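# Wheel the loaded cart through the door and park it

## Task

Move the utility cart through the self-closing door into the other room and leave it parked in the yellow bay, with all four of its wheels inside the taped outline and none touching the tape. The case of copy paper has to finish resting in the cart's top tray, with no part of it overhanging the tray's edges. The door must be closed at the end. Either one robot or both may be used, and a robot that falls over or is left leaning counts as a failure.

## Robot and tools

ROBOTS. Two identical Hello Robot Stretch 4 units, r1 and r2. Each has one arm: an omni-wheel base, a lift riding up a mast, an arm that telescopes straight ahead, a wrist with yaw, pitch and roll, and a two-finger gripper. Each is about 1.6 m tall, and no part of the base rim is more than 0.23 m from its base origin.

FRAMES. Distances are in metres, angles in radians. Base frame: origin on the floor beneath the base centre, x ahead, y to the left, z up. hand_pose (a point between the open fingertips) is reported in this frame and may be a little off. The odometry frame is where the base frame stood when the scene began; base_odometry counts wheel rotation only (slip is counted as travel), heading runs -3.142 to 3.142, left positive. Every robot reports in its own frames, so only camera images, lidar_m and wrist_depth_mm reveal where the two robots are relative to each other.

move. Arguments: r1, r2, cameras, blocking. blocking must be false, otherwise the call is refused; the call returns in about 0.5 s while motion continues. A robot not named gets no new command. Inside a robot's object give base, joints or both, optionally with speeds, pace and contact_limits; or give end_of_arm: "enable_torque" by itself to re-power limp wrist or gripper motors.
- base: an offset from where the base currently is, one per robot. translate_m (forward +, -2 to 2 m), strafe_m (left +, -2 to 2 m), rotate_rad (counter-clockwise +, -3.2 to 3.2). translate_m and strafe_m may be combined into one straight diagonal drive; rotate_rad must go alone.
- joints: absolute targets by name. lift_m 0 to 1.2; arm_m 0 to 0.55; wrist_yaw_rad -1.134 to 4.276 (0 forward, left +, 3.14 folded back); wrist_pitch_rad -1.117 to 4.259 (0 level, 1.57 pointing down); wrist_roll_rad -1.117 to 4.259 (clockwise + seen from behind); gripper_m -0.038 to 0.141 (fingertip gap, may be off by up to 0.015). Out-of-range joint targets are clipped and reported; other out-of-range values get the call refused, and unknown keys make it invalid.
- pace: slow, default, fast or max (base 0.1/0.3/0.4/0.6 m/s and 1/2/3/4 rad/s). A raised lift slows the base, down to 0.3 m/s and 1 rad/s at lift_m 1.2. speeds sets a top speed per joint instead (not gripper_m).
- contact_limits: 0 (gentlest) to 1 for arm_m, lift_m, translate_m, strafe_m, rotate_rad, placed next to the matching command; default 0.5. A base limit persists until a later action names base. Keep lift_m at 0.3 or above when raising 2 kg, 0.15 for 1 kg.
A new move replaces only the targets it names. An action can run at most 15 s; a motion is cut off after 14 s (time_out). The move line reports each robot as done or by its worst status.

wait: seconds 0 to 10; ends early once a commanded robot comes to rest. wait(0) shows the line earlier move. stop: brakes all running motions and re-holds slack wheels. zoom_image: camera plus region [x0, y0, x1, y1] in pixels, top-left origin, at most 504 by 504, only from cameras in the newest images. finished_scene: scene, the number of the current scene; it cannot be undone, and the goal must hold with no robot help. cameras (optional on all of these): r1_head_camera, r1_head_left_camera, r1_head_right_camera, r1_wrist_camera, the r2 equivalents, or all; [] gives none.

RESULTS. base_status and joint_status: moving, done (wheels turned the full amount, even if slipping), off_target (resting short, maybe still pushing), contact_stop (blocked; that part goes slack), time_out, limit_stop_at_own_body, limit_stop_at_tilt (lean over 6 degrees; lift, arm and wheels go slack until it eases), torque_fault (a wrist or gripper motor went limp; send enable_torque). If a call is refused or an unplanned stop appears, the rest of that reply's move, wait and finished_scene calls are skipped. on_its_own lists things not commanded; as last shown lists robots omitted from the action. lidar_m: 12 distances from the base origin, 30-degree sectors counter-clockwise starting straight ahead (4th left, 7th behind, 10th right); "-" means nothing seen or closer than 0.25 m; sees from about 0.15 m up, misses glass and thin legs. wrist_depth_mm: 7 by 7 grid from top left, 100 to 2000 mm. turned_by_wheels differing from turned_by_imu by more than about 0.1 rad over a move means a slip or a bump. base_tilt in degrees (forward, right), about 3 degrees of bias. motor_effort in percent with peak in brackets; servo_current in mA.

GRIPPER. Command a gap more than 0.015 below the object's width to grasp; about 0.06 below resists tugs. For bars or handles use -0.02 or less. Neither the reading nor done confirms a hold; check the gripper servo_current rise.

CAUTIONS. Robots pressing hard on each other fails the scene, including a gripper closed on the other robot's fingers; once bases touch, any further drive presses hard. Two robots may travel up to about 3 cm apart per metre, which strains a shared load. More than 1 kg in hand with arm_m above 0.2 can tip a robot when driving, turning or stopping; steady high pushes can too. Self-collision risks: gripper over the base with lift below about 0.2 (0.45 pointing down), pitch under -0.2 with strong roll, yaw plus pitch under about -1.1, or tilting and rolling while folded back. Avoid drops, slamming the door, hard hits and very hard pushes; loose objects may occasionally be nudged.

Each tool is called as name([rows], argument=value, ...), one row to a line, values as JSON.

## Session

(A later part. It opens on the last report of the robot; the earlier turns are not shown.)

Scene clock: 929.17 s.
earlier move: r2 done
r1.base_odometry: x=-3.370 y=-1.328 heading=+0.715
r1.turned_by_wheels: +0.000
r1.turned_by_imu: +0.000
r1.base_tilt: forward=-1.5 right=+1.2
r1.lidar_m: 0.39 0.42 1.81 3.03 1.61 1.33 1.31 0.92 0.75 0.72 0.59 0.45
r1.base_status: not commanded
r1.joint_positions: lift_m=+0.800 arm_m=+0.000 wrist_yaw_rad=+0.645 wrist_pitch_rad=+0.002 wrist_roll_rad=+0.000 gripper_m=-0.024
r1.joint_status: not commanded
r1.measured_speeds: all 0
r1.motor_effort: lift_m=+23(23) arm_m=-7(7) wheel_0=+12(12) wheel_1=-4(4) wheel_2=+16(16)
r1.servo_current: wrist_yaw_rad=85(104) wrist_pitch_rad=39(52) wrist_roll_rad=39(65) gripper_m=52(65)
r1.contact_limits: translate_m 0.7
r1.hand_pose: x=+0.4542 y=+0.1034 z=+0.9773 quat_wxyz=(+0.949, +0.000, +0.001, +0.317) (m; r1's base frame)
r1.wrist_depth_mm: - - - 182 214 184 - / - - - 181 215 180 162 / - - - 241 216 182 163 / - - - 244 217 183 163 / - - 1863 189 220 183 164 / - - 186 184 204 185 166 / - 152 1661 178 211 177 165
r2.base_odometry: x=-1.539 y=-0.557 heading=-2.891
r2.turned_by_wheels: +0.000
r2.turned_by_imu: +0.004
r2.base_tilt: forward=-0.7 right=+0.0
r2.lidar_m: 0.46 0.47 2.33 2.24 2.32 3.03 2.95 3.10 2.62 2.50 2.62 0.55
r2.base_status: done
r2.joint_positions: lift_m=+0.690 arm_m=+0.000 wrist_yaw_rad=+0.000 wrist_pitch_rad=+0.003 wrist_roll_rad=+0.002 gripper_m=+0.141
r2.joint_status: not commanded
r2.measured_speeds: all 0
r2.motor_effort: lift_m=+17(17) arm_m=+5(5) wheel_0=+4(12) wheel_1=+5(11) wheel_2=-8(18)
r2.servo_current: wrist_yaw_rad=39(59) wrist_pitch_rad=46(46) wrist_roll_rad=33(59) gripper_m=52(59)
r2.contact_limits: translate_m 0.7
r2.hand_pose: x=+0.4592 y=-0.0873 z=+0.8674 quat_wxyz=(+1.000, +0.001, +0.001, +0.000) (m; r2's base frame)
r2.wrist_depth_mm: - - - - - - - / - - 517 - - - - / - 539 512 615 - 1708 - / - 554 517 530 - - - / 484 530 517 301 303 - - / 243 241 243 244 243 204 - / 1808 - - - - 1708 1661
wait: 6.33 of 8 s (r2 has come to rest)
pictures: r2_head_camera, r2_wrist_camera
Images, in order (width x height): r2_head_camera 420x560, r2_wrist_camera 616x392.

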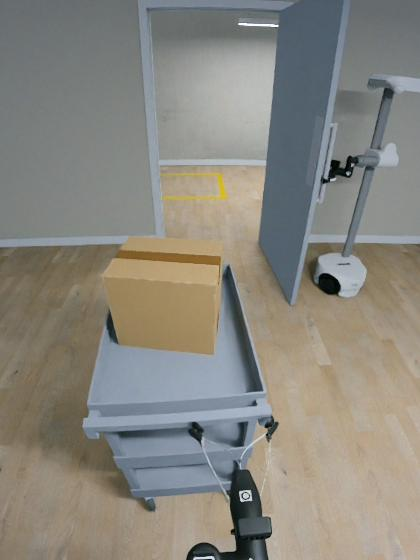

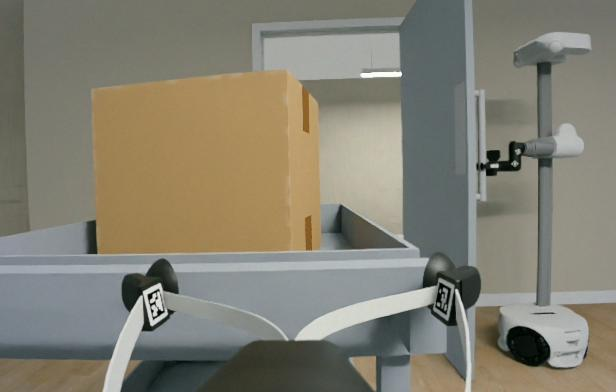

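move(blocking=false, r2={"base":{"translate_m":-0.05}}, cameras=[])

wait(seconds=2, cameras=[])

move(blocking=false, r2={"base":{"strafe_m":0.14}}, cameras=[])

wait(seconds=2.5, cameras=["r2_wrist_camera"])

move(blocking=false, r2={"base":{"translate_m":0.4},"contact_limits":{"translate_m":0.7},"pace":"slow"}, cameras=[])

wait(seconds=6, cameras=["r2_head_camera","r2_wrist_camera"])

Scene clock: 946.20 s.
move: r2 moving
r1: as last shown
r1.base_tilt: forward=-1.6 right=+1.2
r1.lidar_m: 0.41 0.40 1.83 3.04 1.61 1.32 1.32 0.89 0.73 0.71 0.58 0.46
r1.motor_effort: lift_m=+23(23) arm_m=-7(7) wheel_0=+12(12) wheel_1=-3(4) wheel_2=+16(16)
r1.servo_current: wrist_yaw_rad=78(98) wrist_pitch_rad=39(46) wrist_roll_rad=52(65) gripper_m=59(59)
r1.contact_limits: translate_m 0.7
r1.wrist_depth_mm: - - - 181 213 183 - / - - - 181 215 180 163 / - - - 240 216 182 163 / - - - 243 218 183 164 / - - 1808 189 219 184 164 / - - 186 184 204 185 165 / - 153 1708 178 210 177 166
r2.base_odometry: x=-1.510 y=-0.549 heading=-2.891
r2.turned_by_wheels: +0.000
r2.turned_by_imu: +0.000
r2.base_tilt: forward=-0.7 right=+0.0
r2.lidar_m: 0.46 0.50 2.34 2.24 2.29 3.00 2.94 3.05 2.60 2.48 2.63 0.55
r2.base_status: translate_m moving
r2.joint_positions: lift_m=+0.690 arm_m=+0.000 wrist_yaw_rad=+0.000 wrist_pitch_rad=+0.003 wrist_roll_rad=+0.002 gripper_m=+0.141
r2.joint_status: not commanded
r2.measured_speeds: translate_m=-0.108 strafe_m=-0.002 rotate_rad=+0.000 lift_m=+0.000 arm_m=+0.000 wrist_yaw_rad=+0.000 wrist_pitch_rad=+0.000 wrist_roll_rad=+0.000
r2.motor_effort: lift_m=+17(17) arm_m=+5(5) wheel_0=-7(8) wheel_1=-6(9) wheel_2=+9(12)
r2.servo_current: wrist_yaw_rad=52(59) wrist_pitch_rad=46(52) wrist_roll_rad=46(59) gripper_m=59(59)
r2.hand_pose: x=+0.4592 y=-0.0873 z=+0.8674 quat_wxyz=(+1.000, +0.001, +0.001, +0.000) (m; r2's base frame)
r2.wrist_depth_mm: - - - - - - - / - - 539 - - - - / - 569 539 647 - - - / - 574 544 559 - - - / 325 325 329 327 291 - - / 327 219 267 268 268 204 - / 1808 1863 - - - 1708 1661
pictures: none
No camera images: "cameras" was empty.

Scene clock: 946.90 s.
earlier move: r2 done
r1.base_odometry: x=-3.370 y=-1.328 heading=+0.715
r1.turned_by_wheels: +0.000
r1.turned_by_imu: +0.000
r1.base_tilt: forward=-1.6 right=+1.2
r1.lidar_m: 0.41 0.42 1.81 3.08 1.59 1.32 1.30 0.91 0.71 0.71 0.60 0.46
r1.base_status: not commanded
r1.joint_positions: lift_m=+0.800 arm_m=+0.000 wrist_yaw_rad=+0.645 wrist_pitch_rad=+0.002 wrist_roll_rad=+0.000 gripper_m=-0.024
r1.joint_status: not commanded
r1.measured_speeds: all 0
r1.motor_effort: lift_m=+23(23) arm_m=-7(7) wheel_0=+11(12) wheel_1=-4(4) wheel_2=+16(16)
r1.servo_current: wrist_yaw_rad=78(111) wrist_pitch_rad=46(46) wrist_roll_rad=65(65) gripper_m=59(59)
r1.contact_limits: translate_m 0.7
r1.hand_pose: x=+0.4542 y=+0.1034 z=+0.9773 quat_wxyz=(+0.949, +0.000, +0.001, +0.317) (m; r1's base frame)
r1.wrist_depth_mm: - - - 182 213 183 - / - - - 180 215 180 162 / - - - 240 216 182 163 / - - - 243 217 182 164 / - - 1863 189 219 183 164 / - - 185 184 204 185 165 / - 153 1618 178 210 177 165
r2.base_odometry: x=-1.491 y=-0.544 heading=-2.891
r2.turned_by_wheels: +0.000
r2.turned_by_imu: +0.000
r2.base_tilt: forward=-0.7 right=+0.1
r2.lidar_m: 0.51 0.52 2.32 2.24 2.30 2.98 2.88 2.99 2.59 2.50 2.60 0.53
r2.base_status: done
r2.joint_positions: lift_m=+0.690 arm_m=+0.000 wrist_yaw_rad=+0.000 wrist_pitch_rad=+0.003 wrist_roll_rad=+0.002 gripper_m=+0.141
r2.joint_status: not commanded
r2.measured_speeds: all 0
r2.motor_effort: lift_m=+17(17) arm_m=+5(5) wheel_0=-3(8) wheel_1=-4(9) wheel_2=+2(12)
r2.servo_current: wrist_yaw_rad=52(59) wrist_pitch_rad=39(52) wrist_roll_rad=59(59) gripper_m=46(59)
r2.hand_pose: x=+0.4592 y=-0.0873 z=+0.8674 quat_wxyz=(+1.000, +0.001, +0.001, +0.000) (m; r2's base frame)
r2.wrist_depth_mm: - - - - - - - / - - - - - - - / - 591 559 683 - - - / - 597 564 580 - - - / 349 347 554 301 294 - - / 349 217 293 293 296 1808 - / 1921 1863 - - - 1756 1708
wait: 0.70 of 2 s (r2 has come to rest)
pictures: none
No camera images: "cameras" was empty.

Scene clock: 947.40 s.
move: r2 moving
r1: as last shown
r1.lidar_m: 0.38 0.42 1.85 3.00 1.62 1.30 1.31 0.92 0.73 0.72 0.58 0.46
r1.motor_effort: lift_m=+23(23) arm_m=-7(7) wheel_0=+12(12) wheel_1=-4(4) wheel_2=+16(16)
r1.servo_current: wrist_yaw_rad=85(91) wrist_pitch_rad=39(46) wrist_roll_rad=33(59) gripper_m=52(59)
r1.contact_limits: translate_m 0.7
r1.wrist_depth_mm: - - - 183 214 183 - / - - - 181 216 180 163 / - - - 241 216 182 163 / - - - 244 217 183 164 / - - 1983 189 218 183 165 / - - 185 183 204 185 165 / - 153 1661 178 210 177 165
r2.base_odometry: x=-1.482 y=-0.579 heading=-2.891
r2.turned_by_wheels: +0.000
r2.turned_by_imu: +0.000
r2.base_tilt: forward=-0.7 right=+0.1
r2.lidar_m: 0.51 0.54 2.27 2.19 2.26 2.98 2.89 3.02 2.66 2.53 2.68 0.53
r2.base_status: strafe_m moving
r2.joint_positions: lift_m=+0.690 arm_m=+0.000 wrist_yaw_rad=+0.000 wrist_pitch_rad=+0.003 wrist_roll_rad=+0.002 gripper_m=+0.141
r2.joint_status: not commanded
r2.measured_speeds: translate_m=+0.001 strafe_m=+0.141 rotate_rad=-0.009 lift_m=+0.000 arm_m=+0.000 wrist_yaw_rad=+0.000 wrist_pitch_rad=+0.000 wrist_roll_rad=+0.000
r2.motor_effort: lift_m=+17(17) arm_m=+5(5) wheel_0=-6(11) wheel_1=+11(12) wheel_2=+0(2)
r2.servo_current: wrist_yaw_rad=46(52) wrist_pitch_rad=39(46) wrist_roll_rad=52(59) gripper_m=52(59)
r2.hand_pose: x=+0.4592 y=-0.0873 z=+0.8674 quat_wxyz=(+1.000, +0.001, +0.001, +0.000) (m; r2's base frame)
r2.wrist_depth_mm: - - - - - - - / - - - - - - - / - 597 569 549 - 1863 - / - 603 569 559 - - - / 345 347 347 301 293 - - / 349 217 290 291 211 204 - / 1808 1863 - - 364 1756 1661
pictures: none
No camera images: "cameras" was empty.

Scene clock: 948.60 s.
earlier move: r2 done
r1.base_odometry: x=-3.370 y=-1.328 heading=+0.715
r1.turned_by_wheels: +0.000
r1.turned_by_imu: +0.000
r1.base_tilt: forward=-1.6 right=+1.2
r1.lidar_m: 0.43 0.42 1.81 3.02 1.61 1.32 1.30 0.91 0.74 0.71 0.60 0.44
r1.base_status: not commanded
r1.joint_positions: lift_m=+0.800 arm_m=+0.000 wrist_yaw_rad=+0.645 wrist_pitch_rad=+0.002 wrist_roll_rad=+0.000 gripper_m=-0.024
r1.joint_status: not commanded
r1.measured_speeds: all 0
r1.motor_effort: lift_m=+23(23) arm_m=-7(7) wheel_0=+11(12) wheel_1=-4(4) wheel_2=+16(16)
r1.servo_current: wrist_yaw_rad=85(104) wrist_pitch_rad=39(46) wrist_roll_rad=46(59) gripper_m=52(59)
r1.contact_limits: translate_m 0.7
r1.hand_pose: x=+0.4542 y=+0.1034 z=+0.9773 quat_wxyz=(+0.949, +0.000, +0.001, +0.317) (m; r1's base frame)
r1.wrist_depth_mm: - - - 182 214 183 - / - - - 180 214 181 162 / - - - 241 216 182 163 / - - - 243 217 183 164 / - - 1808 189 220 183 165 / - - 186 183 204 185 166 / - 153 1708 178 211 177 166
r2.base_odometry: x=-1.456 y=-0.680 heading=-2.891
r2.turned_by_wheels: +0.000
r2.turned_by_imu: +0.000
r2.base_tilt: forward=-0.7 right=+0.1
r2.lidar_m: 0.50 0.55 2.19 2.09 2.18 2.98 2.90 3.01 2.74 2.63 2.75 0.54
r2.base_status: done
r2.joint_positions: lift_m=+0.690 arm_m=+0.000 wrist_yaw_rad=+0.000 wrist_pitch_rad=+0.003 wrist_roll_rad=+0.002 gripper_m=+0.141
r2.joint_status: not commanded
r2.measured_speeds: all 0
r2.motor_effort: lift_m=+17(17) arm_m=+5(5) wheel_0=-3(12) wheel_1=+1(12) wheel_2=+0(2)
r2.servo_current: wrist_yaw_rad=46(52) wrist_pitch_rad=39(46) wrist_roll_rad=52(59) gripper_m=46(59)
r2.hand_pose: x=+0.4592 y=-0.0873 z=+0.8674 quat_wxyz=(+1.000, +0.001, +0.001, +0.000) (m; r2's base frame)
r2.wrist_depth_mm: - - - - - - - / - - - 564 - - - / - - 591 559 - 1708 - / - - 591 564 549 - - / - 342 345 306 291 287 286 / 285 283 286 285 198 347 310 / 1921 1708 1756 - - 1661 1708
wait: 1.20 of 2.5 s (r2 has come to rest)
pictures: r2_wrist_camera
Images, in order (width x height): r2_wrist_camera 616x392.

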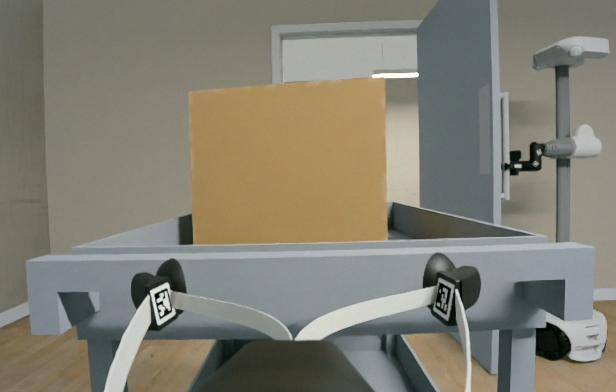

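Scene clock: 949.10 s.
move: r2 moving
r1: as last shown
r1.lidar_m: 0.39 0.39 1.80 3.05 1.59 1.32 1.30 0.91 0.73 0.73 0.60 0.44
r1.servo_current: wrist_yaw_rad=72(98) wrist_pitch_rad=46(46) wrist_roll_rad=39(59) gripper_m=52(59)
r1.contact_limits: translate_m 0.7
r1.wrist_depth_mm: - - - 182 213 183 - / - - - 180 215 181 162 / - - - 240 216 182 163 / - - - 243 217 183 164 / - - - 189 219 183 164 / - - 185 183 204 185 165 / - 153 1661 178 210 177 165
r2.base_odometry: x=-1.468 y=-0.683 heading=-2.891
r2.turned_by_wheels: +0.000
r2.turned_by_imu: +0.000
r2.base_tilt: forward=-0.7 right=+0.1
r2.lidar_m: 0.50 0.53 2.19 2.09 2.19 3.02 2.92 3.00 2.75 2.63 2.77 0.54
r2.base_status: translate_m moving
r2.joint_positions: lift_m=+0.690 arm_m=+0.000 wrist_yaw_rad=+0.000 wrist_pitch_rad=+0.003 wrist_roll_rad=+0.002 gripper_m=+0.141
r2.joint_status: not commanded
r2.measured_speeds: translate_m=+0.048 strafe_m=+0.000 rotate_rad=+0.001 lift_m=+0.000 arm_m=+0.000 wrist_yaw_rad=+0.000 wrist_pitch_rad=+0.000 wrist_roll_rad=+0.000
r2.motor_effort: lift_m=+17(17) arm_m=+5(5) wheel_0=+8(8) wheel_1=+6(7) wheel_2=-10(10)
r2.servo_current: wrist_yaw_rad=52(52) wrist_pitch_rad=46(52) wrist_roll_rad=39(59) gripper_m=59(59)
r2.contact_limits: translate_m 0.7
r2.hand_pose: x=+0.4592 y=-0.0873 z=+0.8674 quat_wxyz=(+1.000, +0.001, +0.001, +0.000) (m; r2's base frame)
r2.wrist_depth_mm: - - - - - - - / - - - 549 - - - / - - 574 549 - 1863 - / - - 580 554 539 - - / - 332 334 332 276 287 277 / 274 273 274 274 198 204 310 / 1863 1756 1756 - - 1756 1661
pictures: none
No camera images: "cameras" was empty.

Scene clock: 953.90 s.
earlier move: r2 done
r1.base_odometry: x=-3.370 y=-1.328 heading=+0.715
r1.turned_by_wheels: +0.000
r1.turned_by_imu: +0.000
r1.base_tilt: forward=-1.5 right=+1.2
r1.lidar_m: 0.41 0.41 2.04 3.03 1.59 1.32 1.30 0.91 0.74 0.71 0.60 0.45
r1.base_status: not commanded
r1.joint_positions: lift_m=+0.800 arm_m=+0.000 wrist_yaw_rad=+0.645 wrist_pitch_rad=+0.002 wrist_roll_rad=+0.000 gripper_m=-0.024
r1.joint_status: not commanded
r1.measured_speeds: all 0
r1.motor_effort: lift_m=+23(23) arm_m=-7(7) wheel_0=+11(12) wheel_1=-4(4) wheel_2=+16(16)
r1.servo_current: wrist_yaw_rad=98(111) wrist_pitch_rad=39(52) wrist_roll_rad=46(65) gripper_m=59(59)
r1.contact_limits: translate_m 0.7
r1.hand_pose: x=+0.4542 y=+0.1034 z=+0.9773 quat_wxyz=(+0.949, +0.000, +0.001, +0.317) (m; r1's base frame)
r1.wrist_depth_mm: - - - 182 213 183 - / - - - 181 216 180 162 / - - - 240 216 182 163 / - - - 243 217 183 164 / - - - 189 220 184 164 / - - 186 184 204 185 165 / - 153 1863 178 211 177 166
r2.base_odometry: x=-1.843 y=-0.779 heading=-2.891
r2.turned_by_wheels: +0.000
r2.turned_by_imu: +0.003
r2.base_tilt: forward=-0.6 right=+0.1
r2.lidar_m: 0.47 0.46 2.16 2.10 2.19 3.05 3.33 3.44 2.73 2.63 2.76 0.56
r2.base_status: done
r2.joint_positions: lift_m=+0.690 arm_m=+0.000 wrist_yaw_rad=-0.001 wrist_pitch_rad=+0.003 wrist_roll_rad=+0.002 gripper_m=+0.141
r2.joint_status: not commanded
r2.measured_speeds: all 0
r2.motor_effort: lift_m=+17(17) arm_m=+5(5) wheel_0=+5(12) wheel_1=+6(11) wheel_2=-7(18)
r2.servo_current: wrist_yaw_rad=39(65) wrist_pitch_rad=46(52) wrist_roll_rad=52(59) gripper_m=52(59)
r2.contact_limits: translate_m 0.7
r2.hand_pose: x=+0.4591 y=-0.0876 z=+0.8674 quat_wxyz=(+1.000, +0.001, +0.001, +0.000) (m; r2's base frame)
r2.wrist_depth_mm: - - - - - - - / - - 525 544 - - - / - 554 521 500 - - 1308 / - 554 525 504 - - - / 421 549 517 303 297 239 - / 244 206 241 240 240 189 - / 1808 1708 - - - - 1499
wait: 4.80 of 6 s (r2 has come to rest)
pictures: r2_head_camera, r2_wrist_camera
Images, in order (width x height): r2_head_camera 420x560, r2_wrist_camera 616x392.

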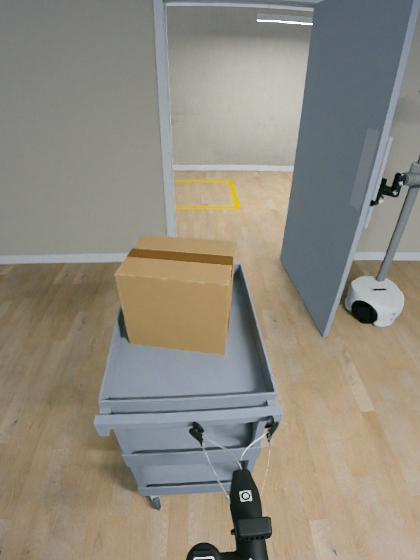

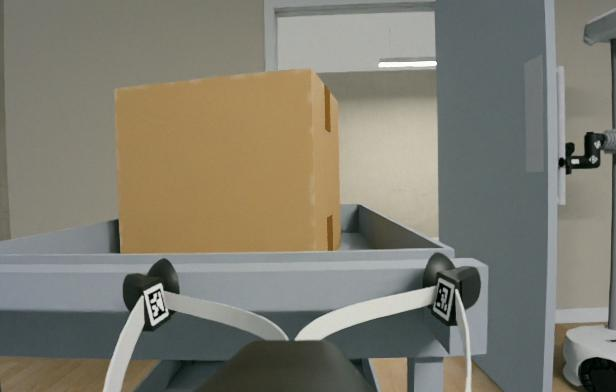

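move(blocking=false, r2={"base":{"translate_m":-0.13}}, cameras=[])

wait(seconds=2, cameras=[])

move(blocking=false, r2={"base":{"rotate_rad":-0.3}}, cameras=[])

wait(seconds=2, cameras=[])

move(blocking=false, r2={"base":{"strafe_m":0.28}}, cameras=[])

wait(seconds=4, cameras=["r2_head_camera","r2_wrist_camera"])

Scene clock: 971.50 s.
move: r2 moving
r1: as last shown
r1.base_tilt: forward=-1.6 right=+1.2
r1.lidar_m: 0.40 0.39 2.03 3.04 1.59 1.31 1.30 0.91 0.71 0.72 0.59 0.46
r1.servo_current: wrist_yaw_rad=72(98) wrist_pitch_rad=46(46) wrist_roll_rad=39(59) gripper_m=46(59)
r1.contact_limits: translate_m 0.7
r1.wrist_depth_mm: - - - 182 213 184 - / - - - 181 214 181 163 / - - - 240 216 182 163 / - - - 242 217 183 164 / - - - 189 220 183 164 / - - 185 184 204 185 165 / - 152 1808 177 210 177 165
r2.base_odometry: x=-1.814 y=-0.771 heading=-2.891
r2.turned_by_wheels: +0.000
r2.turned_by_imu: +0.001
r2.base_tilt: forward=-0.7 right=+0.1
r2.lidar_m: 0.49 0.50 2.19 2.08 2.20 3.05 3.27 3.37 2.73 2.64 2.80 0.53
r2.base_status: translate_m moving
r2.joint_positions: lift_m=+0.690 arm_m=+0.000 wrist_yaw_rad=-0.001 wrist_pitch_rad=+0.003 wrist_roll_rad=+0.002 gripper_m=+0.141
r2.joint_status: not commanded
r2.measured_speeds: translate_m=-0.123 strafe_m=+0.000 rotate_rad=-0.002 lift_m=+0.000 arm_m=+0.000 wrist_yaw_rad=+0.000 wrist_pitch_rad=+0.000 wrist_roll_rad=+0.000
r2.motor_effort: lift_m=+17(17) arm_m=+5(5) wheel_0=-5(10) wheel_1=-7(8) wheel_2=+12(12)
r2.servo_current: wrist_yaw_rad=52(52) wrist_pitch_rad=39(46) wrist_roll_rad=52(52) gripper_m=46(52)
r2.hand_pose: x=+0.4591 y=-0.0876 z=+0.8674 quat_wxyz=(+1.000, +0.001, +0.001, +0.000) (m; r2's base frame)
r2.wrist_depth_mm: - - - - - - - / - - 559 - - - - / - 580 549 525 - - - / - 591 549 530 - - - / 327 329 329 327 325 - - / 330 268 266 266 265 187 - / 1808 1808 - - - - 1576
pictures: none
No camera images: "cameras" was empty.

Scene clock: 972.73 s.
earlier move: r2 done
r1.base_odometry: x=-3.370 y=-1.328 heading=+0.715
r1.turned_by_wheels: +0.000
r1.turned_by_imu: +0.000
r1.base_tilt: forward=-1.5 right=+1.2
r1.lidar_m: 0.43 0.41 2.13 3.06 1.59 1.32 1.31 0.91 0.72 0.74 0.60 0.45
r1.base_status: not commanded
r1.joint_positions: lift_m=+0.800 arm_m=+0.000 wrist_yaw_rad=+0.645 wrist_pitch_rad=+0.002 wrist_roll_rad=+0.000 gripper_m=-0.024
r1.joint_status: not commanded
r1.measured_speeds: all 0
r1.motor_effort: lift_m=+23(23) arm_m=-7(7) wheel_0=+12(12) wheel_1=-4(4) wheel_2=+16(16)
r1.servo_current: wrist_yaw_rad=98(111) wrist_pitch_rad=46(46) wrist_roll_rad=33(59) gripper_m=52(59)
r1.contact_limits: translate_m 0.7
r1.hand_pose: x=+0.4542 y=+0.1034 z=+0.9773 quat_wxyz=(+0.949, +0.000, +0.001, +0.317) (m; r1's base frame)
r1.wrist_depth_mm: - - - 182 213 183 - / - - - 180 215 181 163 / - - - 241 216 182 163 / - - - 242 216 183 164 / - - - 189 220 183 164 / - - 186 184 204 185 164 / - 152 1921 178 211 177 165
r2.base_odometry: x=-1.718 y=-0.747 heading=-2.891
r2.turned_by_wheels: +0.000
r2.turned_by_imu: +0.000
r2.base_tilt: forward=-0.7 right=+0.1
r2.lidar_m: 0.58 0.62 2.18 2.09 2.19 3.06 3.19 3.30 2.77 2.66 2.79 0.62
r2.base_status: done
r2.joint_positions: lift_m=+0.690 arm_m=+0.000 wrist_yaw_rad=-0.001 wrist_pitch_rad=+0.003 wrist_roll_rad=+0.002 gripper_m=+0.141
r2.joint_status: not commanded
r2.measured_speeds: all 0
r2.motor_effort: lift_m=+17(17) arm_m=+5(5) wheel_0=-3(10) wheel_1=-4(8) wheel_2=+3(13)
r2.servo_current: wrist_yaw_rad=52(52) wrist_pitch_rad=46(46) wrist_roll_rad=52(59) gripper_m=52(59)
r2.hand_pose: x=+0.4591 y=-0.0876 z=+0.8674 quat_wxyz=(+1.000, +0.001, +0.001, +0.000) (m; r2's base frame)
r2.wrist_depth_mm: - - - - - - - / - - - - - 1464 - / - - 654 640 - 1464 - / - - 661 640 - - - / 382 377 370 368 368 - - / 449 219 217 433 370 189 - / 1708 1983 - - 1808 1756 1661
wait: 1.23 of 2 s (r2 has come to rest)
pictures: none
No camera images: "cameras" was empty.

Scene clock: 973.23 s.
move: r2 moving
r1: as last shown
r1.lidar_m: 0.42 0.40 2.12 3.06 1.59 1.31 1.30 0.92 0.73 0.72 0.61 0.44
r1.motor_effort: lift_m=+23(23) arm_m=-7(7) wheel_0=+11(12) wheel_1=-4(4) wheel_2=+16(16)
r1.servo_current: wrist_yaw_rad=78(104) wrist_pitch_rad=33(46) wrist_roll_rad=59(59) gripper_m=59(59)
r1.contact_limits: translate_m 0.7
r1.wrist_depth_mm: - - - 182 213 183 - / - - - 181 216 181 162 / - - - 241 216 182 163 / - - - 244 218 183 164 / - - - 189 220 184 165 / - - 185 183 205 185 165 / - 153 1921 178 211 178 165
r2.base_odometry: x=-1.718 y=-0.747 heading=-3.117
r2.turned_by_wheels: -0.226
r2.turned_by_imu: -0.220
r2.base_tilt: forward=-0.7 right=+0.1
r2.lidar_m: 0.60 0.57 2.36 2.09 2.10 2.54 3.13 3.15 2.97 2.63 2.67 1.85
r2.base_status: rotate_rad moving
r2.joint_positions: lift_m=+0.690 arm_m=+0.000 wrist_yaw_rad=-0.001 wrist_pitch_rad=+0.003 wrist_roll_rad=+0.002 gripper_m=+0.141
r2.joint_status: not commanded
r2.measured_speeds: translate_m=-0.002 strafe_m=-0.001 rotate_rad=-0.575 lift_m=+0.000 arm_m=+0.000 wrist_yaw_rad=+0.000 wrist_pitch_rad=+0.000 wrist_roll_rad=+0.000
r2.motor_effort: lift_m=+17(17) arm_m=+5(5) wheel_0=+2(12) wheel_1=+3(9) wheel_2=+5(11)
r2.servo_current: wrist_yaw_rad=46(52) wrist_pitch_rad=39(46) wrist_roll_rad=39(52) gripper_m=52(52)
r2.hand_pose: x=+0.4591 y=-0.0876 z=+0.8674 quat_wxyz=(+1.000, +0.001, +0.001, +0.000) (m; r2's base frame)
r2.wrist_depth_mm: - - - - - - - / - - - - - - - / 634 627 691 - - - - / 627 634 640 - - - - / 399 379 392 455 - - - / 413 218 216 455 191 1708 - / 1921 - - - - 1661 1863
pictures: none
No camera images: "cameras" was empty.

Scene clock: 973.80 s.
earlier move: r2 done
r1.base_odometry: x=-3.370 y=-1.328 heading=+0.715
r1.turned_by_wheels: +0.000
r1.turned_by_imu: +0.000
r1.base_tilt: forward=-1.6 right=+1.2
r1.lidar_m: 0.38 0.39 2.07 3.05 1.60 1.32 1.30 0.90 0.74 0.72 0.60 0.45
r1.base_status: not commanded
r1.joint_positions: lift_m=+0.800 arm_m=+0.000 wrist_yaw_rad=+0.645 wrist_pitch_rad=+0.002 wrist_roll_rad=+0.000 gripper_m=-0.024
r1.joint_status: not commanded
r1.measured_speeds: all 0
r1.motor_effort: lift_m=+23(23) arm_m=-7(7) wheel_0=+11(12) wheel_1=-4(4) wheel_2=+16(16)
r1.servo_current: wrist_yaw_rad=104(104) wrist_pitch_rad=39(46) wrist_roll_rad=46(59) gripper_m=46(59)
r1.contact_limits: translate_m 0.7
r1.hand_pose: x=+0.4542 y=+0.1034 z=+0.9773 quat_wxyz=(+0.949, +0.000, +0.001, +0.317) (m; r1's base frame)
r1.wrist_depth_mm: - - - 182 213 184 - / - - - 180 215 181 162 / - - - 241 215 182 163 / - - - 242 218 182 164 / - - - 190 219 183 165 / - - 185 184 203 185 165 / - 153 1808 178 211 177 166
r2.base_odometry: x=-1.718 y=-0.747 heading=+3.093
r2.turned_by_wheels: -0.073
r2.turned_by_imu: -0.071
r2.base_tilt: forward=-0.7 right=+0.1
r2.lidar_m: 0.59 0.57 2.46 2.10 2.11 2.39 3.13 3.14 3.09 2.65 2.61 2.12
r2.base_status: done
r2.joint_positions: lift_m=+0.690 arm_m=+0.000 wrist_yaw_rad=-0.001 wrist_pitch_rad=+0.003 wrist_roll_rad=+0.002 gripper_m=+0.141
r2.joint_status: not commanded
r2.measured_speeds: all 0
r2.motor_effort: lift_m=+17(17) arm_m=+5(5) wheel_0=+4(12) wheel_1=+4(9) wheel_2=+4(11)
r2.servo_current: wrist_yaw_rad=46(59) wrist_pitch_rad=39(46) wrist_roll_rad=46(59) gripper_m=39(52)
r2.hand_pose: x=+0.4591 y=-0.0876 z=+0.8674 quat_wxyz=(+1.000, +0.001, +0.001, +0.000) (m; r2's base frame)
r2.wrist_depth_mm: - - - - - - - / - - - - - - - / 591 603 - - - - - / 609 615 - - - - - / 397 379 404 - - - - / 407 203 217 - 198 1756 - / - - - - - 1808 1808
wait: 0.57 of 2 s (r2 has come to rest)
pictures: none
No camera images: "cameras" was empty.

Scene clock: 974.30 s.
move: r2 moving
r1: as last shown
r1.lidar_m: 0.40 0.40 2.13 3.02 1.58 1.33 1.28 0.88 0.74 0.73 0.61 0.45
r1.servo_current: wrist_yaw_rad=98(104) wrist_pitch_rad=39(46) wrist_roll_rad=52(65) gripper_m=59(65)
r1.contact_limits: translate_m 0.7
r1.wrist_depth_mm: - - - 181 213 183 - / - - - 180 216 180 162 / - - - 241 216 182 163 / - - - 243 218 183 164 / - - - 189 219 184 164 / - - 185 185 204 185 166 / - 153 1863 178 209 177 166
r2.base_odometry: x=-1.719 y=-0.783 heading=+3.093
r2.turned_by_wheels: +0.000
r2.turned_by_imu: +0.000
r2.base_tilt: forward=-0.7 right=+0.1
r2.lidar_m: 0.54 0.57 2.43 2.07 2.05 2.37 3.18 3.14 3.17 2.71 2.66 2.14
r2.base_status: strafe_m moving
r2.joint_positions: lift_m=+0.690 arm_m=+0.000 wrist_yaw_rad=-0.001 wrist_pitch_rad=+0.003 wrist_roll_rad=+0.002 gripper_m=+0.141
r2.joint_status: not commanded
r2.measured_speeds: translate_m=+0.001 strafe_m=+0.141 rotate_rad=-0.007 lift_m=+0.000 arm_m=+0.000 wrist_yaw_rad=+0.000 wrist_pitch_rad=+0.000 wrist_roll_rad=+0.000
r2.motor_effort: lift_m=+17(17) arm_m=+5(5) wheel_0=-8(10) wheel_1=+10(12) wheel_2=-2(3)
r2.servo_current: wrist_yaw_rad=52(59) wrist_pitch_rad=46(46) wrist_roll_rad=39(59) gripper_m=52(59)
r2.hand_pose: x=+0.4591 y=-0.0876 z=+0.8674 quat_wxyz=(+1.000, +0.001, +0.001, +0.000) (m; r2's base frame)
r2.wrist_depth_mm: - - - - - - - / - - - - - - - / 597 603 - - - - - / 597 615 - - - - - / 392 379 402 - - - - / 397 218 216 - 198 1756 - / - - - - - 1756 1808
pictures: none
No camera images: "cameras" was empty.

Scene clock: 976.07 s.
earlier move: r2 done
r1.base_odometry: x=-3.370 y=-1.328 heading=+0.715
r1.turned_by_wheels: +0.000
r1.turned_by_imu: +0.000
r1.base_tilt: forward=-1.6 right=+1.2
r1.lidar_m: 0.41 0.41 5.04 3.07 1.62 1.34 1.31 0.91 0.70 0.73 0.57 0.44
r1.base_status: not commanded
r1.joint_positions: lift_m=+0.800 arm_m=+0.000 wrist_yaw_rad=+0.645 wrist_pitch_rad=+0.002 wrist_roll_rad=+0.000 gripper_m=-0.024
r1.joint_status: not commanded
r1.measured_speeds: all 0
r1.motor_effort: lift_m=+23(23) arm_m=-7(7) wheel_0=+12(12) wheel_1=-3(4) wheel_2=+16(16)
r1.servo_current: wrist_yaw_rad=72(111) wrist_pitch_rad=39(52) wrist_roll_rad=65(65) gripper_m=59(65)
r1.contact_limits: translate_m 0.7
r1.hand_pose: x=+0.4542 y=+0.1034 z=+0.9773 quat_wxyz=(+0.949, +0.000, +0.001, +0.317) (m; r1's base frame)
r1.wrist_depth_mm: - - - 182 213 183 - / - - - 181 216 180 163 / - - - 240 216 182 163 / - - - 244 218 183 164 / - - - 189 220 184 164 / - - 185 184 204 185 165 / - 153 - 178 210 177 165
r2.base_odometry: x=-1.731 y=-1.026 heading=+3.093
r2.turned_by_wheels: +0.000
r2.turned_by_imu: +0.000
r2.base_tilt: forward=-0.7 right=+0.1
r2.lidar_m: 0.51 0.52 2.14 1.82 1.84 2.06 3.21 3.22 3.43 2.92 2.89 0.62
r2.base_status: done
r2.joint_positions: lift_m=+0.690 arm_m=+0.000 wrist_yaw_rad=-0.001 wrist_pitch_rad=+0.003 wrist_roll_rad=+0.002 gripper_m=+0.141
r2.joint_status: not commanded
r2.measured_speeds: all 0
r2.motor_effort: lift_m=+17(17) arm_m=+5(5) wheel_0=-1(13) wheel_1=+1(13) wheel_2=+0(3)
r2.servo_current: wrist_yaw_rad=46(59) wrist_pitch_rad=39(46) wrist_roll_rad=46(59) gripper_m=52(59)
r2.hand_pose: x=+0.4591 y=-0.0876 z=+0.8674 quat_wxyz=(+1.000, +0.001, +0.001, +0.000) (m; r2's base frame)
r2.wrist_depth_mm: - - - - - - - / - - - - - - - / - - 597 603 - - - / - - 597 603 - - - / 410 338 320 357 362 394 - / 278 287 368 389 196 204 - / 1863 353 - - - 1708 1808
wait: 1.77 of 4 s (r2 has come to rest)
pictures: r2_head_camera, r2_wrist_camera
Images, in order (width x height): r2_head_camera 420x560, r2_wrist_camera 616x392.

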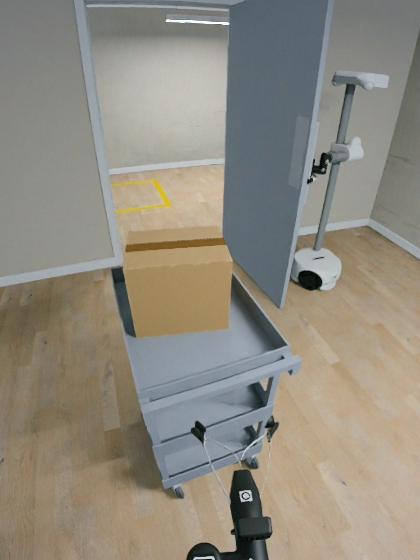

